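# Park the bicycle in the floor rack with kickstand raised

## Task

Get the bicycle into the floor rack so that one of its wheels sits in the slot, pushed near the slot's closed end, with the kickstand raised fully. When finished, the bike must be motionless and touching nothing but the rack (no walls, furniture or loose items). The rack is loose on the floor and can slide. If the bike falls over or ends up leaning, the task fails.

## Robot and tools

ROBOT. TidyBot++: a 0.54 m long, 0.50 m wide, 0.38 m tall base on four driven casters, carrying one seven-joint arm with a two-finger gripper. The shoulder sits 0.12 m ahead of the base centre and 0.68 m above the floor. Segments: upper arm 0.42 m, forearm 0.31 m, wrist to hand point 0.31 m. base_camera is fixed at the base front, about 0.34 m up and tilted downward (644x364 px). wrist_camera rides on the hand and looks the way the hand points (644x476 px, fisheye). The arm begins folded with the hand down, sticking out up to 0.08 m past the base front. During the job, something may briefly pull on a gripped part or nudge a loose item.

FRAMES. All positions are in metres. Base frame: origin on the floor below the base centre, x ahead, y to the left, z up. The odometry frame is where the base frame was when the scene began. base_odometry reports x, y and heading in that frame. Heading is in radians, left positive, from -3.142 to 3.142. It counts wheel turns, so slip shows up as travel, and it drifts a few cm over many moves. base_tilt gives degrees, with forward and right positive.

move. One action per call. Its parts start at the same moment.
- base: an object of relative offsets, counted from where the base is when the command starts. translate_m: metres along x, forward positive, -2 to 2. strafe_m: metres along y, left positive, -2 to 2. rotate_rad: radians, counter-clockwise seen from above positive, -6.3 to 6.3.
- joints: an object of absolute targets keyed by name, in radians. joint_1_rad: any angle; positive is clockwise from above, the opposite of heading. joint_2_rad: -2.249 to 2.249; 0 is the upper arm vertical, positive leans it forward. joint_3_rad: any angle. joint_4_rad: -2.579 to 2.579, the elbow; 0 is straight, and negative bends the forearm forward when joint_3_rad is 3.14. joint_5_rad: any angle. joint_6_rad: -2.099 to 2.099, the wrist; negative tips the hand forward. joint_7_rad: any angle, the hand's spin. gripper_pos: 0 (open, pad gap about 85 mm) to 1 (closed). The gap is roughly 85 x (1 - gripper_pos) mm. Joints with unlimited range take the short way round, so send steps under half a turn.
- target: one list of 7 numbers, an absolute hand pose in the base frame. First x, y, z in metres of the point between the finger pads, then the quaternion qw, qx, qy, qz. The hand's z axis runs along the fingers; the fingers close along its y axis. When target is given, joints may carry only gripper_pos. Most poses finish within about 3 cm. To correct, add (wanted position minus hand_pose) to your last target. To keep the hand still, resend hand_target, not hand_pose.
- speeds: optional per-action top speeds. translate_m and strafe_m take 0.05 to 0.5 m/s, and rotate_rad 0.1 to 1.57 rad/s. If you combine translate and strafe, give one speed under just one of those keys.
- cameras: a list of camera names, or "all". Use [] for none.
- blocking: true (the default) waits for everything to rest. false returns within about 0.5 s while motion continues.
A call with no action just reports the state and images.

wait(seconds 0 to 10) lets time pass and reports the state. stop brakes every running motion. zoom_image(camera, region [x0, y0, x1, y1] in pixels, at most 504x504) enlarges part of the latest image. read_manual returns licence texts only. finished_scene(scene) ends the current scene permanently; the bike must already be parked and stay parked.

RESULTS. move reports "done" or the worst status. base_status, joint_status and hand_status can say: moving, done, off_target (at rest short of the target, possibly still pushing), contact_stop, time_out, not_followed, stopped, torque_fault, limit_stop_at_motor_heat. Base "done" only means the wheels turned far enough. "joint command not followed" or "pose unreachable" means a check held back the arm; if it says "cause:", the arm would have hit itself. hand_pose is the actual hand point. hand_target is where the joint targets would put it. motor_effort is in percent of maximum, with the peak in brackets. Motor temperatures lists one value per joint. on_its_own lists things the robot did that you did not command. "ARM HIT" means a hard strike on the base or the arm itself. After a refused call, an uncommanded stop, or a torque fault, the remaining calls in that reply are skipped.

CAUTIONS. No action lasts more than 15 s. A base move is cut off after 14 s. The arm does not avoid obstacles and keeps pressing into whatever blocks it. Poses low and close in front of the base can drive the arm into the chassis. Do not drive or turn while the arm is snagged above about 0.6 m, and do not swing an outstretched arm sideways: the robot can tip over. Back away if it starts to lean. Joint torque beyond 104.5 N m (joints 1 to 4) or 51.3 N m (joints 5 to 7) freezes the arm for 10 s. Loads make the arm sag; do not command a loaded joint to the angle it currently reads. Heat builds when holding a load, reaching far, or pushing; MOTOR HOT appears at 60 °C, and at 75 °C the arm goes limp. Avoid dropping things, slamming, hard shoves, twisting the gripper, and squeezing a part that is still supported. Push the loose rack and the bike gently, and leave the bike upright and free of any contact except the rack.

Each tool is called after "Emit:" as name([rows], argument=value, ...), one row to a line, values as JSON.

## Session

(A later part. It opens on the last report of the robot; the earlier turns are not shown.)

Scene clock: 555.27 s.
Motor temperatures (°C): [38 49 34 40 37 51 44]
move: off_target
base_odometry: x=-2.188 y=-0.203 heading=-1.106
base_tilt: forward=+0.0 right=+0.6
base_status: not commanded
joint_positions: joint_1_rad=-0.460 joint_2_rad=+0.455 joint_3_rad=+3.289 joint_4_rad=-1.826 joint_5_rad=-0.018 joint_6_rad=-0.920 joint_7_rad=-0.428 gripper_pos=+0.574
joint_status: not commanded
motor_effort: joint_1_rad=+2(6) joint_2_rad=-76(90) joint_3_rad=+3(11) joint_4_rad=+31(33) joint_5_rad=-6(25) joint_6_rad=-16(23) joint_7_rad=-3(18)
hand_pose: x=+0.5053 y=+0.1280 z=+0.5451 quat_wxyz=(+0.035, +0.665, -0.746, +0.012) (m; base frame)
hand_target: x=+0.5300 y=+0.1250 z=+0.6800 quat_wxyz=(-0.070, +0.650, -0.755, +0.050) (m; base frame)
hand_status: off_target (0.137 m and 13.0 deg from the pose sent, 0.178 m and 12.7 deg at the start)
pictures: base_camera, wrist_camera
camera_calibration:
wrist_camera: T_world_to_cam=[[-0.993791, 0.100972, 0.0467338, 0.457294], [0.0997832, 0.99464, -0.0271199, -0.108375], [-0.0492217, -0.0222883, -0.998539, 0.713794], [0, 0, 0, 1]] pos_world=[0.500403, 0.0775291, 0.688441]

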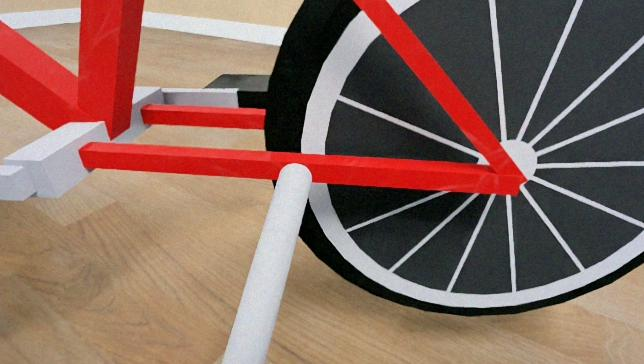

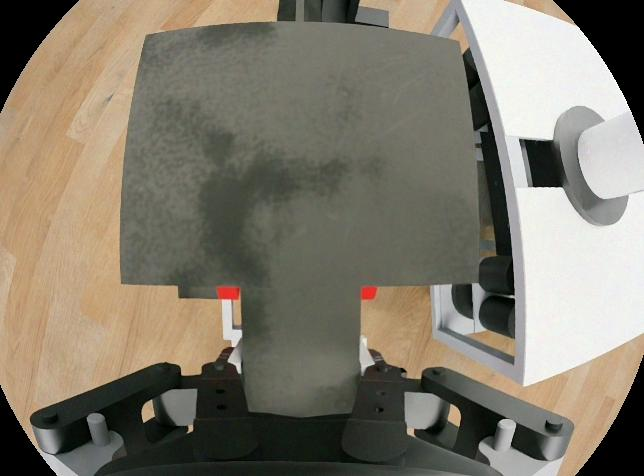

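Emit:
move(target=[0.49, 0.125, 0.66, -0.10, 0.625, -0.771, 0.07])

Scene clock: 557.27 s.
Motor temperatures (°C): [38 49 34 40 37 51 44]
move: off_target
base_odometry: x=-2.188 y=-0.203 heading=-1.106
base_tilt: forward=+0.0 right=+0.6
base_status: not commanded
joint_positions: joint_1_rad=-0.412 joint_2_rad=+0.334 joint_3_rad=+3.151 joint_4_rad=-1.989 joint_5_rad=+0.067 joint_6_rad=-0.805 joint_7_rad=-0.575 gripper_pos=+0.574
joint_status: not commanded
motor_effort: joint_1_rad=+2(4) joint_2_rad=-66(76) joint_3_rad=+1(3) joint_4_rad=+24(31) joint_5_rad=-6(7) joint_6_rad=-21(22) joint_7_rad=-2(3)
hand_pose: x=+0.4669 y=+0.1330 z=+0.5537 quat_wxyz=(+0.001, +0.661, -0.750, +0.027) (m; base frame)
hand_target: x=+0.4900 y=+0.1250 z=+0.6600 quat_wxyz=(-0.100, +0.625, -0.771, +0.070) (m; base frame)
hand_status: off_target (0.109 m and 13.5 deg from the pose sent, 0.116 m and 17.7 deg at the start)
pictures: base_camera, wrist_camera
camera_calibration:
wrist_camera: T_world_to_cam=[[-0.993622, 0.110886, -0.0204788, 0.454038], [0.110829, 0.993832, 0.00387499, -0.131455], [0.0207821, 0.00158063, -0.999783, 0.685385], [0, 0, 0, 1]] pos_world=[0.451468, 0.0792144, 0.695044]

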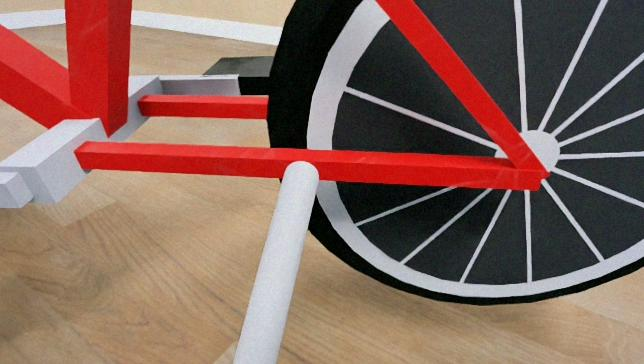

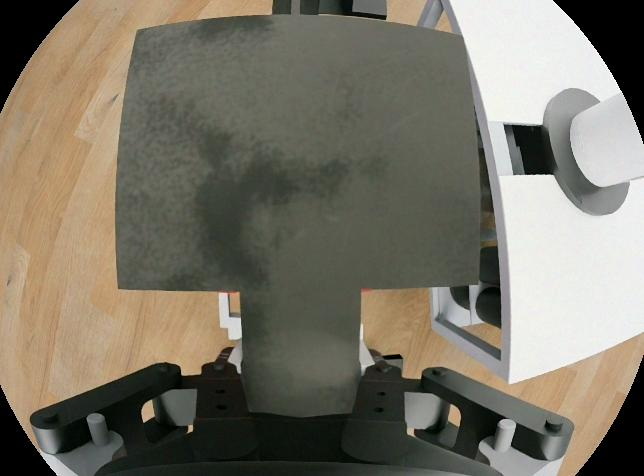

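Emit:
zoom_image(camera="wrist_camera", region=[220, 0, 440, 50])

Scaled by 2.291.

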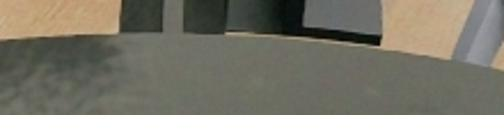

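Emit:
move(target=[0.485, 0.125, 0.66, -0.085, 0.598, -0.795, 0.055])

Emit:
zoom_image(camera="wrist_camera", region=[220, 0, 440, 50])

Scene clock: 559.37 s.
Motor temperatures (°C): [38 49 34 40 37 51 44]
move: off_target
base_odometry: x=-2.188 y=-0.203 heading=-1.106
base_tilt: forward=+0.0 right=+0.6
base_status: not commanded
joint_positions: joint_1_rad=-0.415 joint_2_rad=+0.334 joint_3_rad=+3.153 joint_4_rad=-1.986 joint_5_rad=+0.072 joint_6_rad=-0.812 joint_7_rad=-0.598 gripper_pos=+0.574
joint_status: not commanded
motor_effort: joint_1_rad=+3(4) joint_2_rad=-67(69) joint_3_rad=+2(2) joint_4_rad=+26(28) joint_5_rad=-9(11) joint_6_rad=-21(22) joint_7_rad=-5(6)
hand_pose: x=+0.4666 y=+0.1322 z=+0.5543 quat_wxyz=(+0.003, +0.654, -0.756, +0.028) (m; base frame)
hand_target: x=+0.4850 y=+0.1250 z=+0.6600 quat_wxyz=(-0.085, +0.598, -0.795, +0.055) (m; base frame)
hand_status: off_target (0.108 m and 13.2 deg from the pose sent, 0.108 m and 13.7 deg at the start)
pictures: base_camera, wrist_camera
camera_calibration:
wrist_camera: T_world_to_cam=[[-0.991589, 0.127815, -0.020348, 0.450557], [0.127873, 0.991789, -0.00158077, -0.135241], [0.0199789, -0.00416944, -0.999792, 0.687136], [0, 0, 0, 1]] pos_world=[0.450333, 0.0794072, 0.695947]

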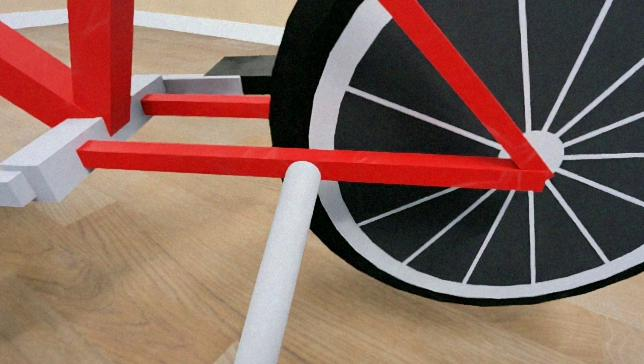

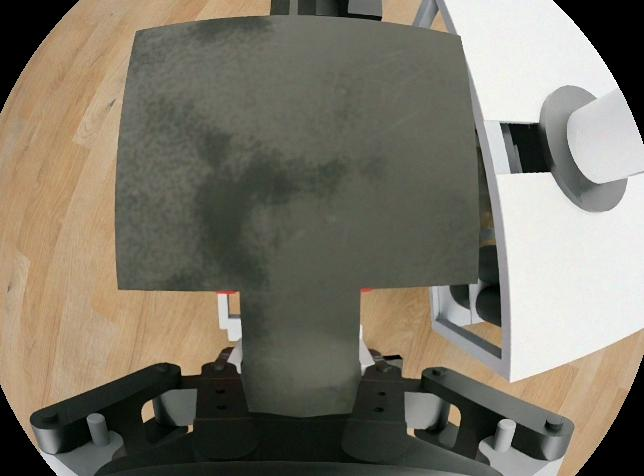

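Scaled by 2.291.

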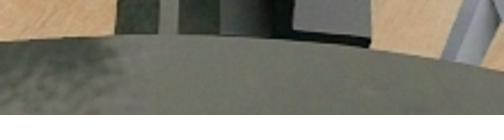

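Emit:
move()

Scene clock: 560.13 s.
Motor temperatures (°C): [38 49 34 40 37 51 44]
base_odometry: x=-2.188 y=-0.203 heading=-1.106
base_tilt: forward=+0.0 right=+0.6
base_status: not commanded
joint_positions: joint_1_rad=-0.415 joint_2_rad=+0.334 joint_3_rad=+3.153 joint_4_rad=-1.986 joint_5_rad=+0.072 joint_6_rad=-0.812 joint_7_rad=-0.598 gripper_pos=+0.574
joint_status: not commanded
motor_effort: joint_1_rad=+3(4) joint_2_rad=-68(69) joint_3_rad=+2(2) joint_4_rad=+27(28) joint_5_rad=-9(11) joint_6_rad=-21(22) joint_7_rad=-6(6)
hand_pose: x=+0.4666 y=+0.1322 z=+0.5543 quat_wxyz=(+0.003, +0.654, -0.756, +0.028) (m; base frame)
hand_target: x=+0.4850 y=+0.1250 z=+0.6600 quat_wxyz=(-0.085, +0.598, -0.795, +0.055) (m; base frame)
hand_status: off_target (0.108 m and 13.2 deg from the pose sent, 0.108 m and 13.7 deg at the start)
pictures: base_camera, wrist_camera
camera_calibration:
wrist_camera: T_world_to_cam=[[-0.991589, 0.127815, -0.020348, 0.450557], [0.127873, 0.991789, -0.00158077, -0.135241], [0.0199789, -0.00416944, -0.999792, 0.687136], [0, 0, 0, 1]] pos_world=[0.450333, 0.0794072, 0.695947]

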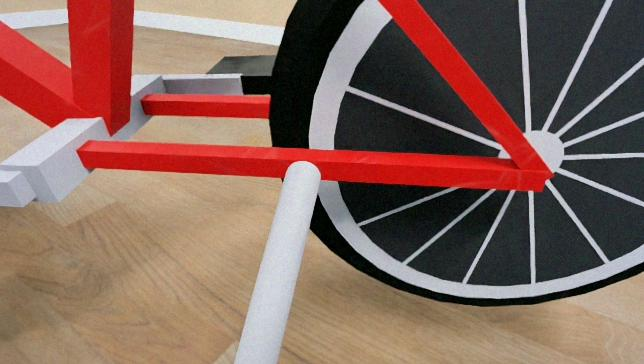

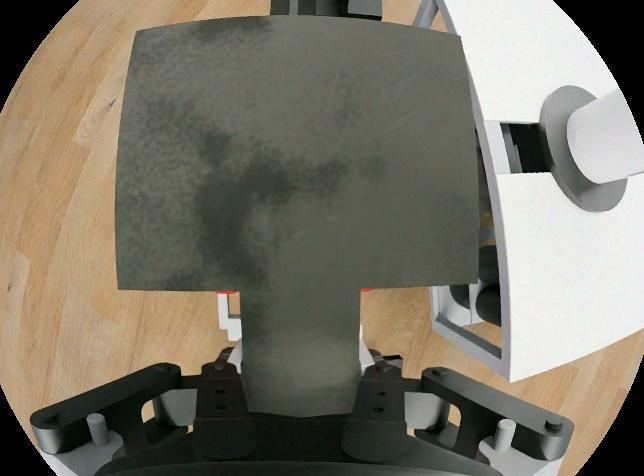

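Emit:
zoom_image(camera="wrist_camera", region=[220, 0, 440, 50])

Scaled by 2.291.

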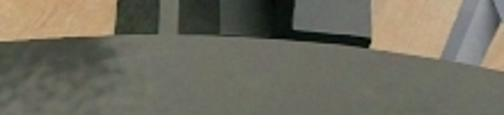

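Emit:
move(base={"rotate_rad": -0.06, "translate_m": -0.02}, speeds={"rotate_rad": 0.1, "translate_m": 0.05})

Emit:
zoom_image(camera="wrist_camera", region=[220, 0, 440, 50])

Scene clock: 563.07 s.
Motor temperatures (°C): [38 50 34 40 37 51 44]
move: done
base_odometry: x=-2.197 y=-0.185 heading=-1.165
base_tilt: forward=+0.0 right=+0.6
base_status: done
joint_positions: joint_1_rad=-0.415 joint_2_rad=+0.334 joint_3_rad=+3.155 joint_4_rad=-1.986 joint_5_rad=+0.074 joint_6_rad=-0.812 joint_7_rad=-0.606 gripper_pos=+0.574
joint_status: not commanded
motor_effort: joint_1_rad=+3(6) joint_2_rad=-66(71) joint_3_rad=+1(5) joint_4_rad=+27(30) joint_5_rad=-9(11) joint_6_rad=-20(23) joint_7_rad=-5(7)
hand_pose: x=+0.4672 y=+0.1308 z=+0.5543 quat_wxyz=(+0.004, +0.651, -0.759, +0.029) (m; base frame)
hand_target: x=+0.4850 y=+0.1250 z=+0.6600 quat_wxyz=(-0.085, +0.598, -0.795, +0.055) (m; base frame)
hand_status: not commanded
pictures: base_camera, wrist_camera
camera_calibration:
wrist_camera: T_world_to_cam=[[-0.990329, 0.137039, -0.0216446, 0.450246], [0.137132, 0.990549, -0.00288519, -0.137448], [0.0210447, -0.00582547, -0.999762, 0.686834], [0, 0, 0, 1]] pos_world=[0.450286, 0.078449, 0.696019]

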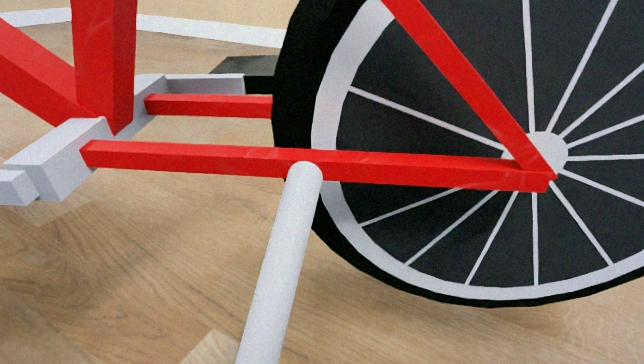

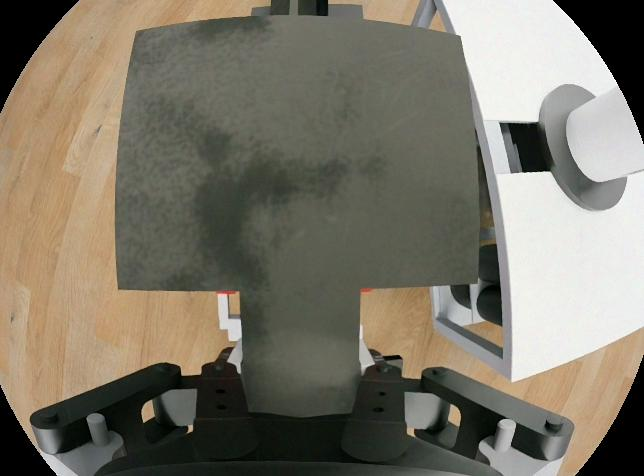

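Scaled by 2.291.

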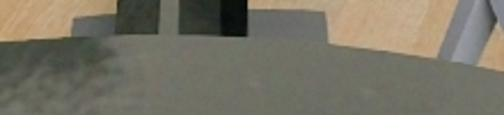

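Emit:
move(base={"strafe_m": -0.1, "translate_m": -0.010}, speeds={"strafe_m": 0.06})

Emit:
zoom_image(camera="wrist_camera", region=[220, 0, 440, 50])

Scene clock: 565.67 s.
Motor temperatures (°C): [38 50 34 40 37 51 44]
move: done
base_odometry: x=-2.293 y=-0.215 heading=-1.166
base_tilt: forward=+0.0 right=+0.6
base_status: done
joint_positions: joint_1_rad=-0.415 joint_2_rad=+0.334 joint_3_rad=+3.155 joint_4_rad=-1.986 joint_5_rad=+0.075 joint_6_rad=-0.812 joint_7_rad=-0.607 gripper_pos=+0.574
joint_status: not commanded
motor_effort: joint_1_rad=+3(6) joint_2_rad=-66(69) joint_3_rad=+2(4) joint_4_rad=+26(29) joint_5_rad=-8(10) joint_6_rad=-20(21) joint_7_rad=-5(8)
hand_pose: x=+0.4672 y=+0.1308 z=+0.5543 quat_wxyz=(+0.004, +0.651, -0.759, +0.030) (m; base frame)
hand_target: x=+0.4850 y=+0.1250 z=+0.6600 quat_wxyz=(-0.085, +0.598, -0.795, +0.055) (m; base frame)
hand_status: not commanded
pictures: base_camera, wrist_camera
camera_calibration:
wrist_camera: T_world_to_cam=[[-0.990254, 0.137524, -0.0220207, 0.450383], [0.13763, 0.990478, -0.00334517, -0.137401], [0.021351, -0.00634327, -0.999752, 0.686764], [0, 0, 0, 1]] pos_world=[0.450241, 0.0785109, 0.696052]

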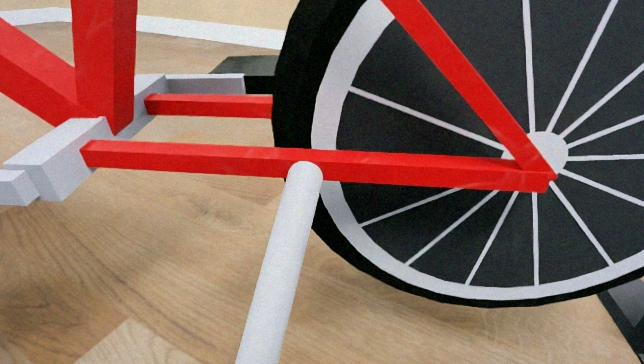

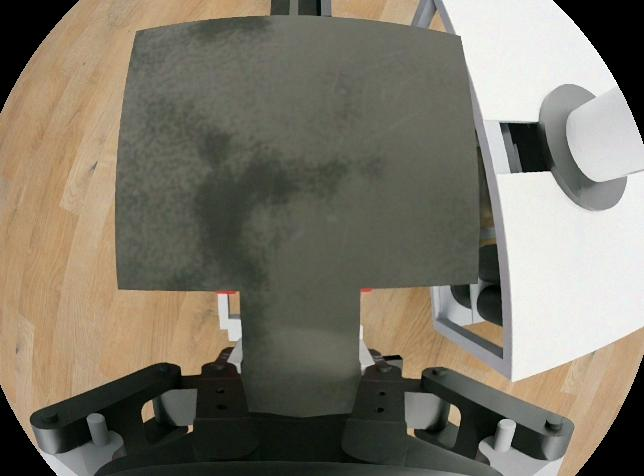

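Scaled by 2.291.

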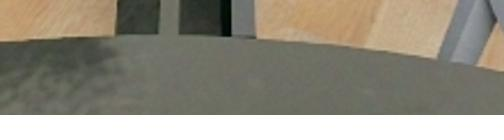

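Emit:
move(base={"strafe_m": -0.05, "translate_m": -0.005}, speeds={"strafe_m": 0.05})

Emit:
zoom_image(camera="wrist_camera", region=[220, 0, 440, 50])

Emit:
zoom_image(camera="base_camera", region=[444, 164, 644, 364])

Scene clock: 567.43 s.
Motor temperatures (°C): [38 50 34 40 37 51 44]
move: done
base_odometry: x=-2.341 y=-0.230 heading=-1.166
base_tilt: forward=+0.0 right=+0.6
base_status: done
joint_positions: joint_1_rad=-0.417 joint_2_rad=+0.334 joint_3_rad=+3.154 joint_4_rad=-1.986 joint_5_rad=+0.076 joint_6_rad=-0.812 joint_7_rad=-0.607 gripper_pos=+0.574
joint_status: not commanded
motor_effort: joint_1_rad=+3(7) joint_2_rad=-66(69) joint_3_rad=+2(5) joint_4_rad=+26(29) joint_5_rad=-7(9) joint_6_rad=-20(22) joint_7_rad=-5(7)
hand_pose: x=+0.4669 y=+0.1315 z=+0.5543 quat_wxyz=(+0.004, +0.652, -0.758, +0.030) (m; base frame)
hand_target: x=+0.4850 y=+0.1250 z=+0.6600 quat_wxyz=(-0.085, +0.598, -0.795, +0.055) (m; base frame)
hand_status: not commanded
pictures: base_camera, wrist_camera
camera_calibration:
wrist_camera: T_world_to_cam=[[-0.990693, 0.134275, -0.0223221, 0.45078], [0.134393, 0.99092, -0.00389393, -0.136312], [0.0215966, -0.00685763, -0.999743, 0.686741], [0, 0, 0, 1]] pos_world=[0.450073, 0.0792557, 0.696097]

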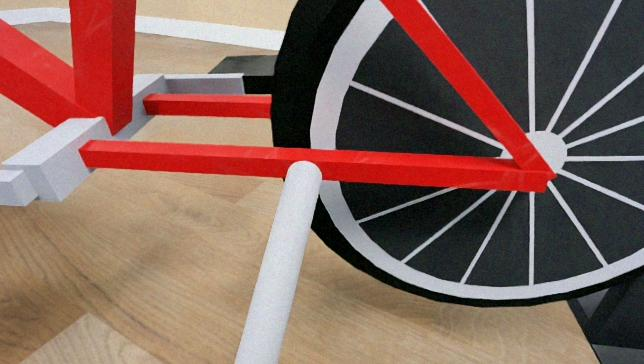

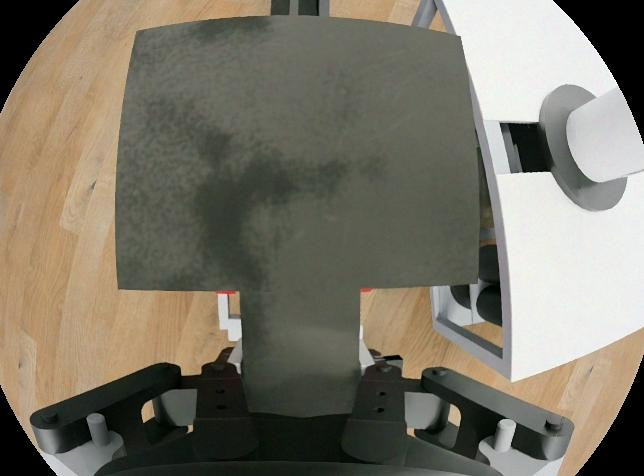

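Scaled by 2.291.

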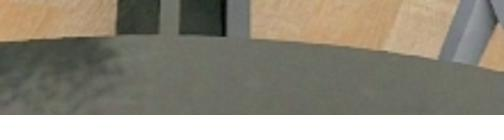

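Scaled by 2.520.

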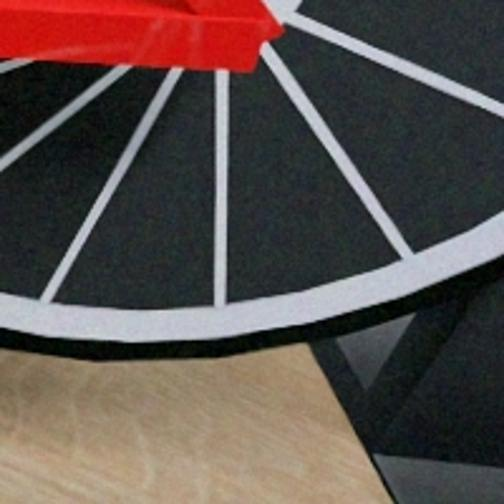

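Emit:
move(base={"strafe_m": -0.05, "translate_m": -0.007}, speeds={"strafe_m": 0.05})

Emit:
zoom_image(camera="wrist_camera", region=[220, 0, 440, 50])

Emit:
zoom_image(camera="base_camera", region=[444, 164, 644, 364])

Scene clock: 570.03 s.
Motor temperatures (°C): [38 51 34 40 37 51 44]
move: done
base_odometry: x=-2.389 y=-0.244 heading=-1.166
base_tilt: forward=+0.0 right=+0.6
base_status: done
joint_positions: joint_1_rad=-0.419 joint_2_rad=+0.334 joint_3_rad=+3.152 joint_4_rad=-1.986 joint_5_rad=+0.076 joint_6_rad=-0.812 joint_7_rad=-0.608 gripper_pos=+0.574
joint_status: not commanded
motor_effort: joint_1_rad=+3(7) joint_2_rad=-66(68) joint_3_rad=+2(6) joint_4_rad=+26(29) joint_5_rad=-8(10) joint_6_rad=-19(22) joint_7_rad=-5(7)
hand_pose: x=+0.4667 y=+0.1328 z=+0.5545 quat_wxyz=(+0.003, +0.653, -0.757, +0.030) (m; base frame)
hand_target: x=+0.4850 y=+0.1250 z=+0.6600 quat_wxyz=(-0.085, +0.598, -0.795, +0.055) (m; base frame)
hand_status: not commanded
pictures: base_camera, wrist_camera
camera_calibration:
wrist_camera: T_world_to_cam=[[-0.991105, 0.13113, -0.0227057, 0.451309], [0.131236, 0.991346, -0.003213, -0.136475], [0.0220879, -0.00616422, -0.999737, 0.686593], [0, 0, 0, 1]] pos_world=[0.45004, 0.0803454, 0.696221]

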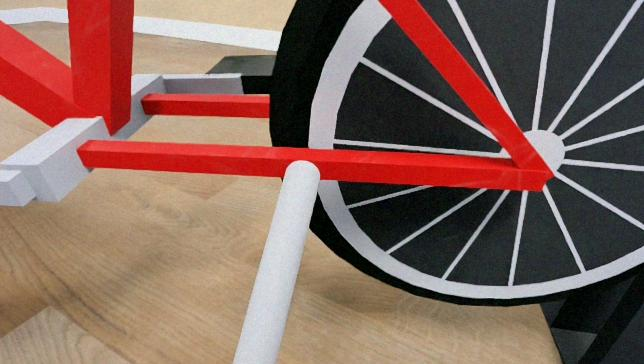

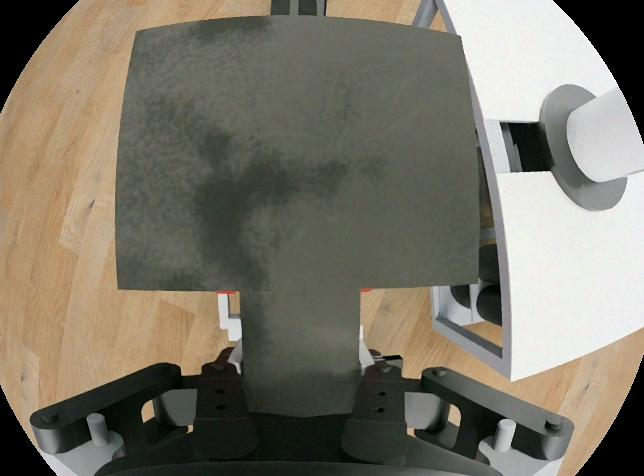

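Scaled by 2.291.

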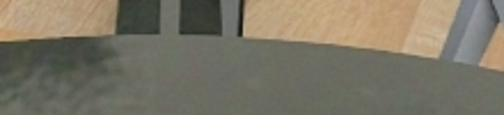

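Scaled by 2.520.

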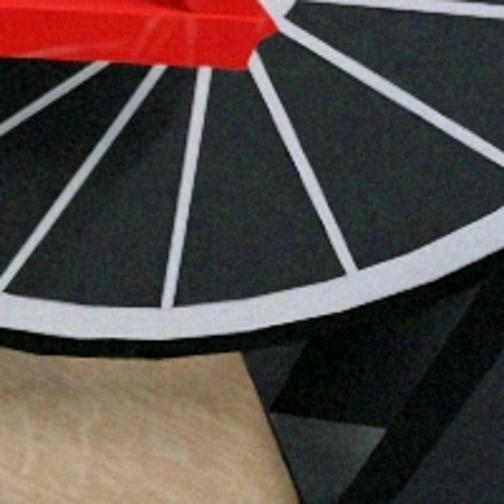

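Emit:
move(base={"strafe_m": 0.06, "translate_m": 0.008}, speeds={"strafe_m": 0.06}, cameras=[])

Emit:
move(target=[0.485, 0.125, 0.66, -0.063, 0.5995, -0.797, 0.0386])

Emit:
zoom_image(camera="wrist_camera", region=[220, 0, 440, 50])

Emit:
zoom_image(camera="base_camera", region=[444, 164, 644, 364])

Scene clock: 573.20 s.
Motor temperatures (°C): [38 51 34 40 37 51 44]
move: done
base_odometry: x=-2.331 y=-0.227 heading=-1.167
base_tilt: forward=+0.0 right=+0.6
base_status: done
joint_positions: joint_1_rad=-0.385 joint_2_rad=+0.331 joint_3_rad=+3.181 joint_4_rad=-1.987 joint_5_rad=+0.077 joint_6_rad=-0.815 joint_7_rad=-0.660 gripper_pos=+0.574
joint_status: not commanded
motor_effort: joint_1_rad=-2(6) joint_2_rad=-64(67) joint_3_rad=-3(7) joint_4_rad=+28(30) joint_5_rad=-5(10) joint_6_rad=-15(20) joint_7_rad=+1(5)
hand_pose: x=+0.4738 y=+0.1098 z=+0.5554 quat_wxyz=(+0.005, +0.609, -0.792, +0.034) (m; base frame)
hand_target: x=+0.4850 y=+0.1250 z=+0.6600 quat_wxyz=(-0.085, +0.598, -0.795, +0.055) (m; base frame)
hand_status: not commanded
pictures: none
No camera images: "cameras" was empty.

Scene clock: 573.93 s.
Motor temperatures (°C): [38 51 34 40 37 51 44]
move: off_target
base_odometry: x=-2.331 y=-0.227 heading=-1.167
base_tilt: forward=+0.0 right=+0.6
base_status: not commanded
joint_positions: joint_1_rad=-0.408 joint_2_rad=+0.345 joint_3_rad=+3.207 joint_4_rad=-1.956 joint_5_rad=+0.077 joint_6_rad=-0.849 joint_7_rad=-0.653 gripper_pos=+0.574
joint_status: not commanded
motor_effort: joint_1_rad=+0(3) joint_2_rad=-67(68) joint_3_rad=+0(4) joint_4_rad=+29(30) joint_5_rad=-3(6) joint_6_rad=-17(18) joint_7_rad=-1(1)
hand_pose: x=+0.4785 y=+0.1094 z=+0.5577 quat_wxyz=(+0.015, +0.611, -0.791, +0.037) (m; base frame)
hand_target: x=+0.4850 y=+0.1250 z=+0.6600 quat_wxyz=(-0.063, +0.599, -0.797, +0.039) (m; base frame)
hand_status: off_target (0.104 m and 9.1 deg from the pose sent, 0.106 m and 7.9 deg at the start)
pictures: base_camera, wrist_camera
camera_calibration:
wrist_camera: T_world_to_cam=[[-0.971085, 0.23776, -0.021519, 0.444227], [0.238313, 0.970773, -0.0283988, -0.149828], [0.014138, -0.032706, -0.999365, 0.695929], [0, 0, 0, 1]] pos_world=[0.45725, 0.0625905, 0.700791]

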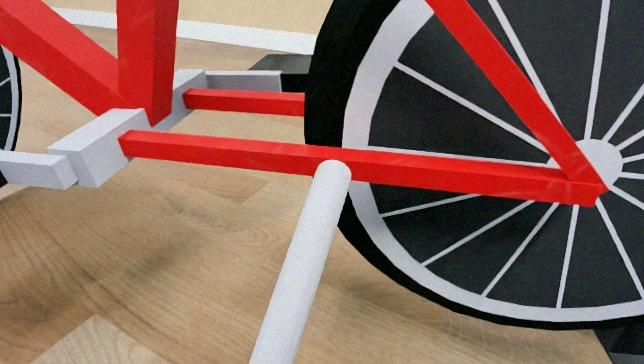

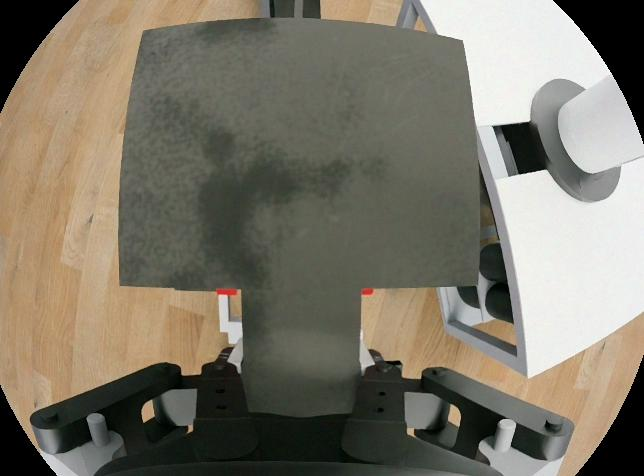

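Scaled by 2.291.

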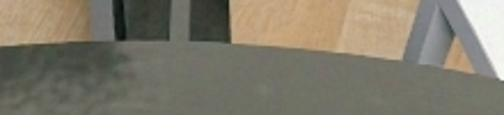

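Scaled by 2.520.

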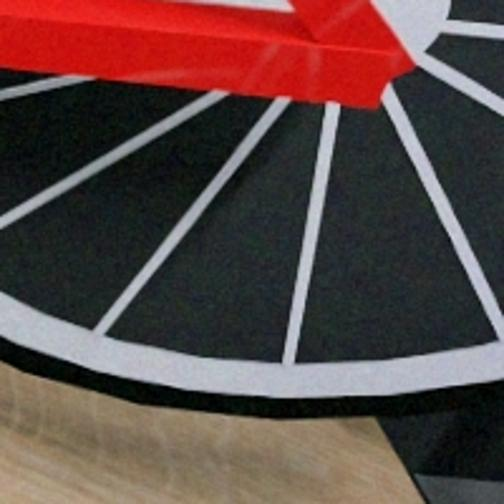

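Emit:
move(target=[0.478, 0.125, 0.66, -0.055, 0.635, -0.769, 0.028])

Emit:
zoom_image(camera="wrist_camera", region=[220, 0, 440, 50])

Emit:
zoom_image(camera="base_camera", region=[444, 164, 644, 364])

Scene clock: 575.20 s.
Motor temperatures (°C): [38 51 34 40 37 51 44]
move: off_target
base_odometry: x=-2.331 y=-0.227 heading=-1.167
base_tilt: forward=+0.0 right=+0.6
base_status: not commanded
joint_positions: joint_1_rad=-0.389 joint_2_rad=+0.345 joint_3_rad=+3.209 joint_4_rad=-1.948 joint_5_rad=+0.062 joint_6_rad=-0.862 joint_7_rad=-0.582 gripper_pos=+0.574
joint_status: not commanded
motor_effort: joint_1_rad=-2(3) joint_2_rad=-65(69) joint_3_rad=-3(4) joint_4_rad=+27(29) joint_5_rad=-4(7) joint_6_rad=-19(20) joint_7_rad=+2(5)
hand_pose: x=+0.4794 y=+0.1044 z=+0.5593 quat_wxyz=(+0.018, +0.626, -0.779, +0.031) (m; base frame)
hand_target: x=+0.4780 y=+0.1250 z=+0.6600 quat_wxyz=(-0.055, +0.636, -0.770, +0.028) (m; base frame)
hand_status: off_target (0.103 m and 8.5 deg from the pose sent, 0.103 m and 8.9 deg at the start)
pictures: base_camera, wrist_camera
camera_calibration:
wrist_camera: T_world_to_cam=[[-0.979511, 0.201279, -0.00672259, 0.445906], [0.201386, 0.979186, -0.025279, -0.130031], [0.00149454, -0.0261148, -0.999658, 0.702829], [0, 0, 0, 1]] pos_world=[0.461906, 0.0559272, 0.702299]

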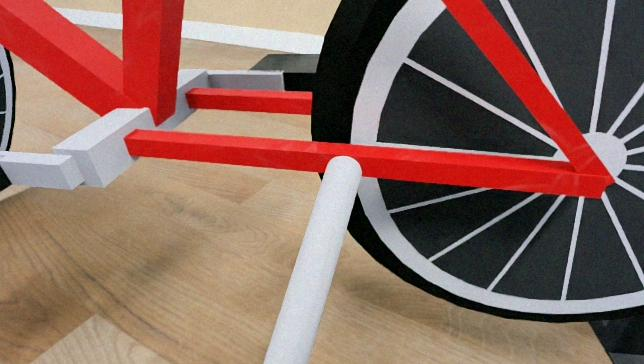

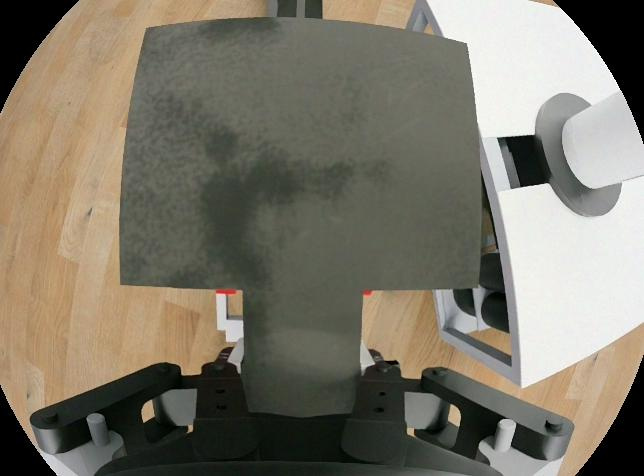

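Scaled by 2.291.

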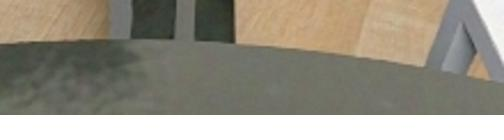

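Scaled by 2.520.

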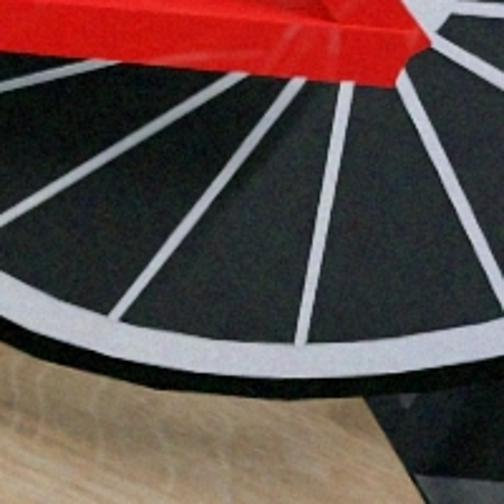

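Emit:
zoom_image(camera="base_camera", region=[0, 0, 360, 250])

Emit:
zoom_image(camera="wrist_camera", region=[200, 270, 400, 450])

Scaled by 1.400.

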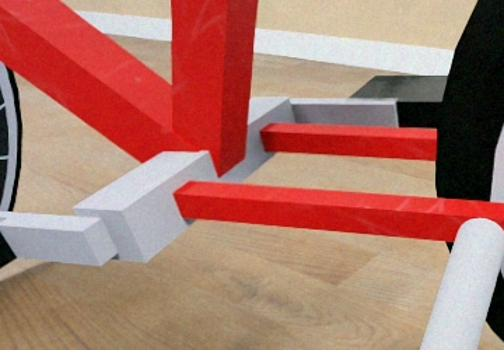

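Scaled by 2.520.

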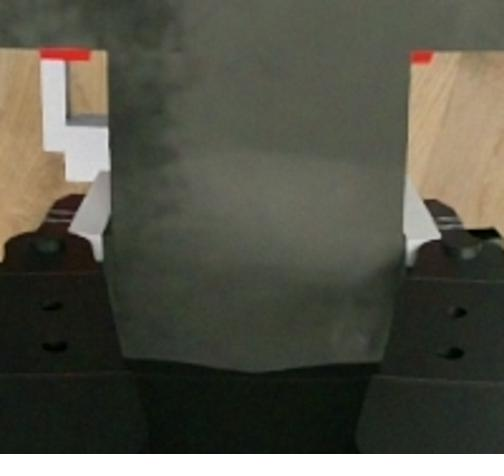

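Emit:
move(target=[0.478, 0.130, 0.66, -0.024, 0.636, -0.771, 0.002])

Emit:
zoom_image(camera="wrist_camera", region=[220, 0, 440, 50])

Emit:
zoom_image(camera="base_camera", region=[444, 64, 644, 364])

Scene clock: 579.93 s.
Motor temperatures (°C): [38 52 34 40 37 51 44]
move: off_target
base_odometry: x=-2.331 y=-0.227 heading=-1.167
base_tilt: forward=+0.0 right=+0.6
base_status: not commanded
joint_positions: joint_1_rad=-0.414 joint_2_rad=+0.382 joint_3_rad=+3.257 joint_4_rad=-1.869 joint_5_rad=+0.038 joint_6_rad=-0.939 joint_7_rad=-0.537 gripper_pos=+0.574
joint_status: not commanded
motor_effort: joint_1_rad=-1(2) joint_2_rad=-68(68) joint_3_rad=-1(2) joint_4_rad=+27(29) joint_5_rad=-3(6) joint_6_rad=-23(23) joint_7_rad=+1(2)
hand_pose: x=+0.4927 y=+0.1045 z=+0.5647 quat_wxyz=(+0.035, +0.629, -0.776, +0.026) (m; base frame)
hand_target: x=+0.4780 y=+0.1300 z=+0.6600 quat_wxyz=(-0.024, +0.636, -0.771, +0.002) (m; base frame)
hand_status: off_target (0.100 m and 7.3 deg from the pose sent, 0.104 m and 6.0 deg at the start)
pictures: base_camera, wrist_camera
camera_calibration:
wrist_camera: T_world_to_cam=[[-0.980909, 0.19321, 0.0220767, 0.444217], [0.19209, 0.98035, -0.044891, -0.11712], [-0.0303163, -0.0397933, -0.998748, 0.724787], [0, 0, 0, 1]] pos_world=[0.480207, 0.0578335, 0.708815]

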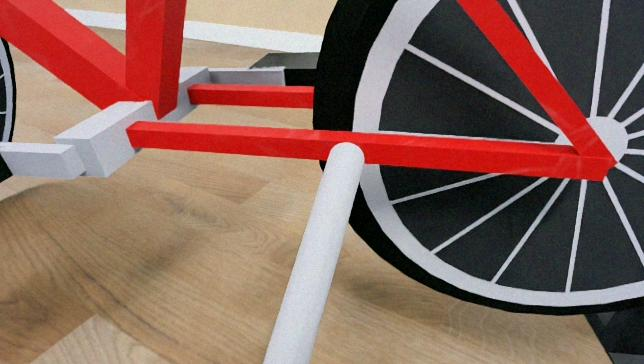

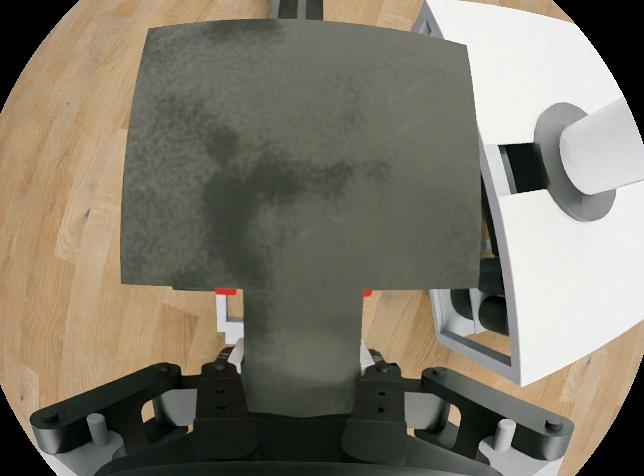

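Scaled by 2.291.

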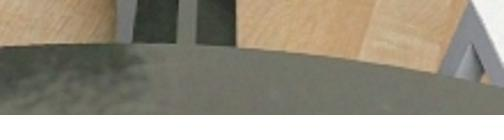

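Scaled by 1.680.

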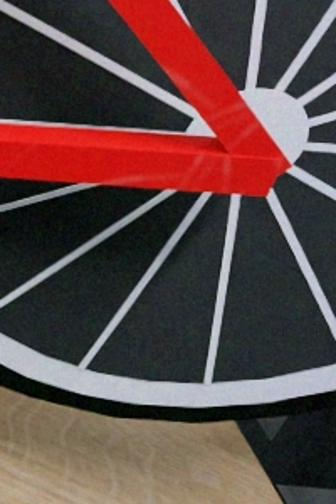

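Emit:
move(target=[0.46, 0.135, 0.65, 0.0107, 0.636, -0.772, -0.0266])

Emit:
zoom_image(camera="wrist_camera", region=[200, 0, 440, 50])

Emit:
zoom_image(camera="base_camera", region=[444, 64, 644, 364])

Scene clock: 582.07 s.
Motor temperatures (°C): [38 52 34 40 37 51 44]
move: off_target
base_odometry: x=-2.331 y=-0.227 heading=-1.167
base_tilt: forward=+0.0 right=+0.6
base_status: not commanded
joint_positions: joint_1_rad=-0.434 joint_2_rad=+0.400 joint_3_rad=+3.291 joint_4_rad=-1.842 joint_5_rad=+0.023 joint_6_rad=-0.967 joint_7_rad=-0.514 gripper_pos=+0.574
joint_status: not commanded
motor_effort: joint_1_rad=-3(4) joint_2_rad=-64(67) joint_3_rad=-2(3) joint_4_rad=+23(26) joint_5_rad=-6(7) joint_6_rad=-28(29) joint_7_rad=+0(1)
hand_pose: x=+0.4963 y=+0.1034 z=+0.5645 quat_wxyz=(+0.044, +0.630, -0.775, +0.024) (m; base frame)
hand_target: x=+0.4600 y=+0.1350 z=+0.6500 quat_wxyz=(+0.011, +0.636, -0.771, -0.027) (m; base frame)
hand_status: off_target (0.098 m and 6.9 deg from the pose sent, 0.096 m and 6.7 deg at the start)
pictures: base_camera, wrist_camera
camera_calibration:
wrist_camera: T_world_to_cam=[[-0.980637, 0.192119, 0.0379532, 0.438971], [0.189839, 0.980182, -0.0565999, -0.10905], [-0.0480749, -0.048299, -0.997675, 0.733759], [0, 0, 0, 1]] pos_world=[0.486448, 0.0579936, 0.70922]

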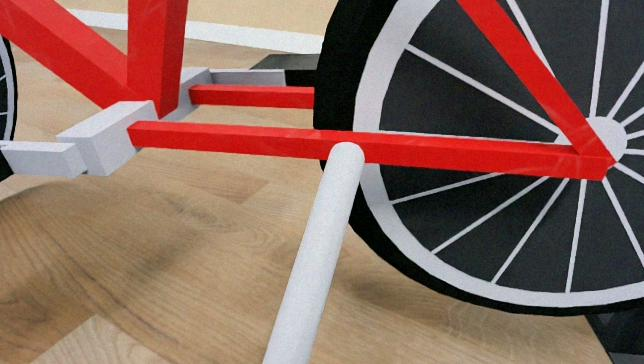

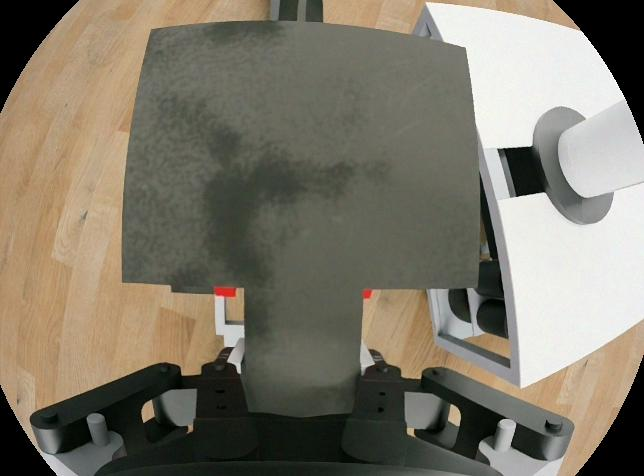

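Scaled by 2.100.

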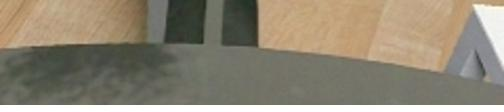

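Scaled by 1.680.

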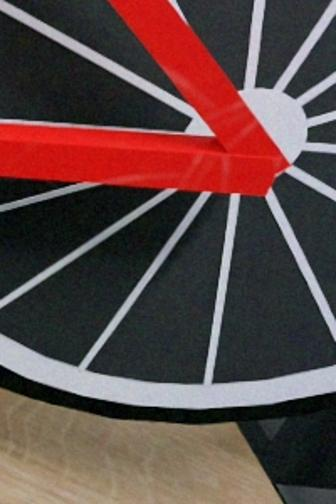

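Emit:
move(base={"translate_m": -0.03}, speeds={"translate_m": 0.06}, cameras=[])

Emit:
move(target=[0.468, 0.130, 0.60, -0.024, 0.659, -0.752, 0.002])

Emit:
zoom_image(camera="wrist_camera", region=[200, 0, 440, 50])

Emit:
zoom_image(camera="base_camera", region=[444, 64, 644, 364])

Scene clock: 583.50 s.
Motor temperatures (°C): [38 52 34 40 37 51 44]
move: done
base_odometry: x=-2.343 y=-0.200 heading=-1.167
base_tilt: forward=+0.0 right=+0.6
base_status: done
joint_positions: joint_1_rad=-0.434 joint_2_rad=+0.403 joint_3_rad=+3.299 joint_4_rad=-1.834 joint_5_rad=+0.019 joint_6_rad=-0.976 joint_7_rad=-0.514 gripper_pos=+0.574
joint_status: not commanded
motor_effort: joint_1_rad=-4(5) joint_2_rad=-62(67) joint_3_rad=-3(5) joint_4_rad=+21(22) joint_5_rad=-7(8) joint_6_rad=-28(30) joint_7_rad=+2(3)
hand_pose: x=+0.4980 y=+0.1019 z=+0.5658 quat_wxyz=(+0.045, +0.626, -0.778, +0.023) (m; base frame)
hand_target: x=+0.4600 y=+0.1350 z=+0.6500 quat_wxyz=(+0.011, +0.636, -0.771, -0.027) (m; base frame)
hand_status: not commanded
pictures: none
No camera images: "cameras" was empty.

Scene clock: 584.63 s.
Motor temperatures (°C): [38 52 34 40 37 52 44]
move: off_target
base_odometry: x=-2.343 y=-0.200 heading=-1.167
base_tilt: forward=+0.0 right=+0.6
base_status: not commanded
joint_positions: joint_1_rad=-0.458 joint_2_rad=+0.386 joint_3_rad=+3.368 joint_4_rad=-1.969 joint_5_rad=+0.008 joint_6_rad=-0.842 joint_7_rad=-0.459 gripper_pos=+0.574
joint_status: not commanded
motor_effort: joint_1_rad=-8(8) joint_2_rad=-54(63) joint_3_rad=-6(6) joint_4_rad=+19(21) joint_5_rad=-6(8) joint_6_rad=-23(29) joint_7_rad=+4(4)
hand_pose: x=+0.4779 y=+0.0782 z=+0.5416 quat_wxyz=(+0.040, +0.629, -0.776, +0.031) (m; base frame)
hand_target: x=+0.4680 y=+0.1300 z=+0.6000 quat_wxyz=(-0.024, +0.659, -0.752, +0.002) (m; base frame)
hand_status: off_target (0.079 m and 9.2 deg from the pose sent, 0.053 m and 9.6 deg at the start)
pictures: base_camera, wrist_camera
camera_calibration:
wrist_camera: T_world_to_cam=[[-0.980852, 0.193564, 0.0215094, 0.435532], [0.191971, 0.979522, -0.0606923, -0.0808209], [-0.0328168, -0.055401, -0.997925, 0.702202], [0, 0, 0, 1]] pos_world=[0.465751, 0.0337652, 0.686472]

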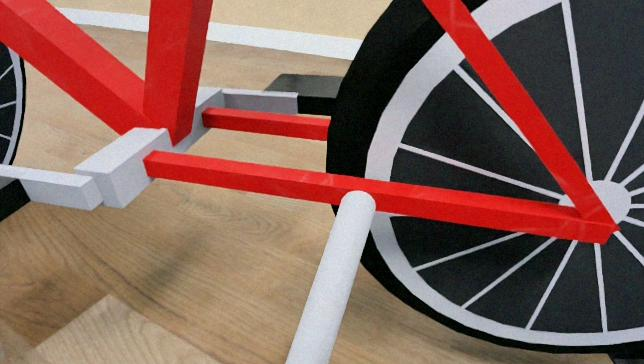

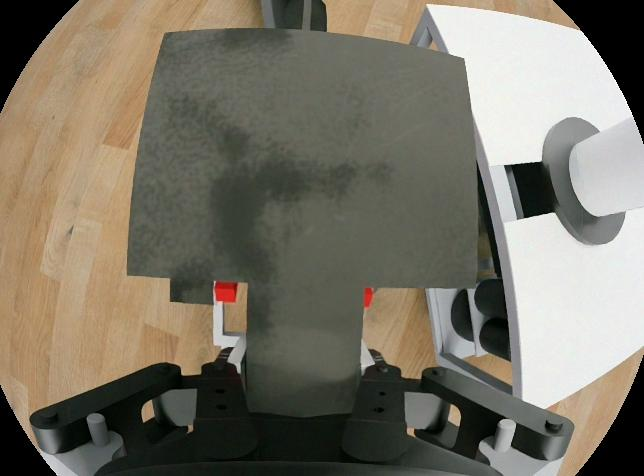

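Scaled by 2.100.

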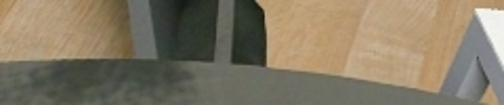

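Scaled by 1.680.

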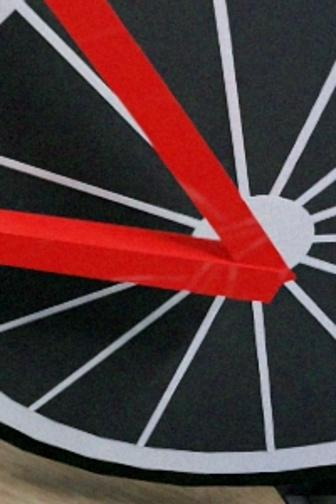

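Emit:
move(target=[0.480, 0.115, 0.55, -0.035, 0.650, -0.760, 0.010])

Emit:
zoom_image(camera="wrist_camera", region=[200, 0, 440, 50])

Scene clock: 585.87 s.
Motor temperatures (°C): [38 52 34 40 37 51 44]
move: off_target
base_odometry: x=-2.343 y=-0.200 heading=-1.167
base_tilt: forward=+0.0 right=+0.6
base_status: not commanded
joint_positions: joint_1_rad=-0.532 joint_2_rad=+0.398 joint_3_rad=+3.529 joint_4_rad=-2.052 joint_5_rad=-0.109 joint_6_rad=-0.754 joint_7_rad=-0.338 gripper_pos=+0.574
joint_status: not commanded
motor_effort: joint_1_rad=-8(9) joint_2_rad=-36(54) joint_3_rad=-6(6) joint_4_rad=+16(21) joint_5_rad=-3(6) joint_6_rad=-6(22) joint_7_rad=+5(6)
hand_pose: x=+0.4668 y=+0.0627 z=+0.5233 quat_wxyz=(+0.031, +0.613, -0.789, +0.024) (m; base frame)
hand_target: x=+0.4800 y=+0.1150 z=+0.5500 quat_wxyz=(-0.035, +0.650, -0.759, +0.010) (m; base frame)
hand_status: off_target (0.060 m and 9.5 deg from the pose sent, 0.038 m and 9.5 deg at the start)
pictures: base_camera, wrist_camera
camera_calibration:
wrist_camera: T_world_to_cam=[[-0.972144, 0.233615, 0.0189848, 0.422782], [0.232788, 0.971786, -0.0379845, -0.0950809], [-0.0273229, -0.032507, -0.999098, 0.679317], [0, 0, 0, 1]] pos_world=[0.4517, 0.0157124, 0.667067]

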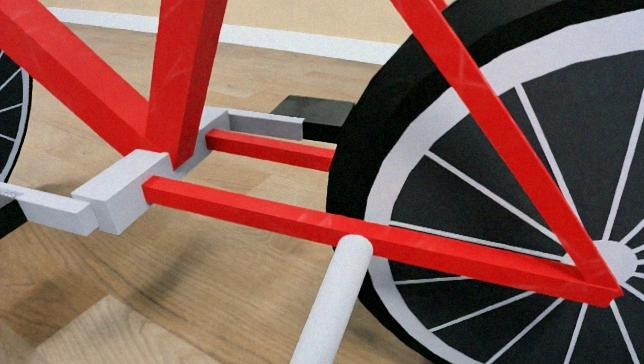

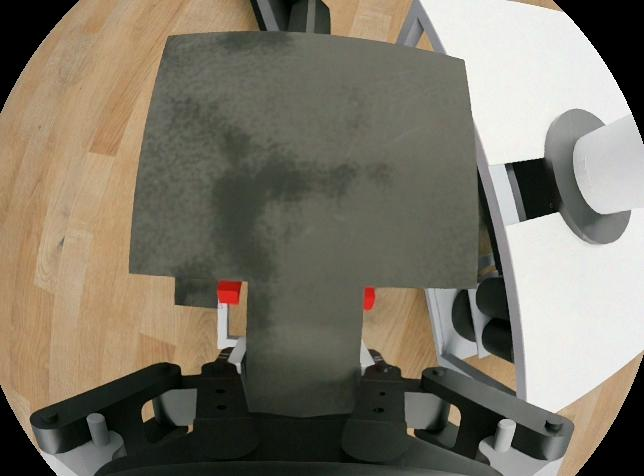

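Scaled by 2.100.

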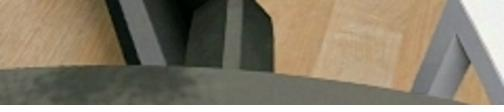

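Emit:
zoom_image(camera="wrist_camera", region=[220, 0, 360, 50])

Emit:
zoom_image(camera="base_camera", region=[444, 164, 644, 364])

Scaled by 3.600.

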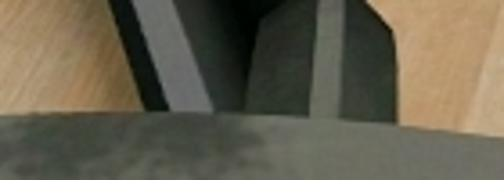

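Scaled by 2.520.

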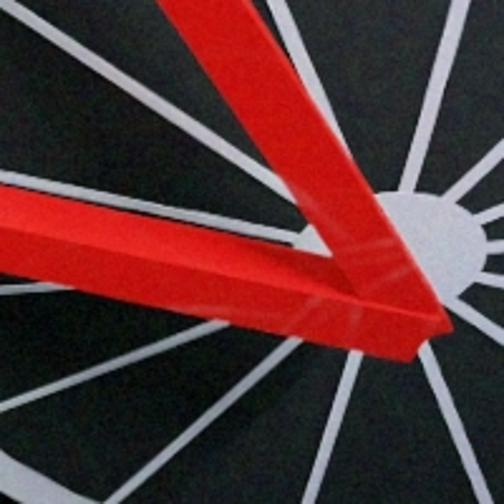

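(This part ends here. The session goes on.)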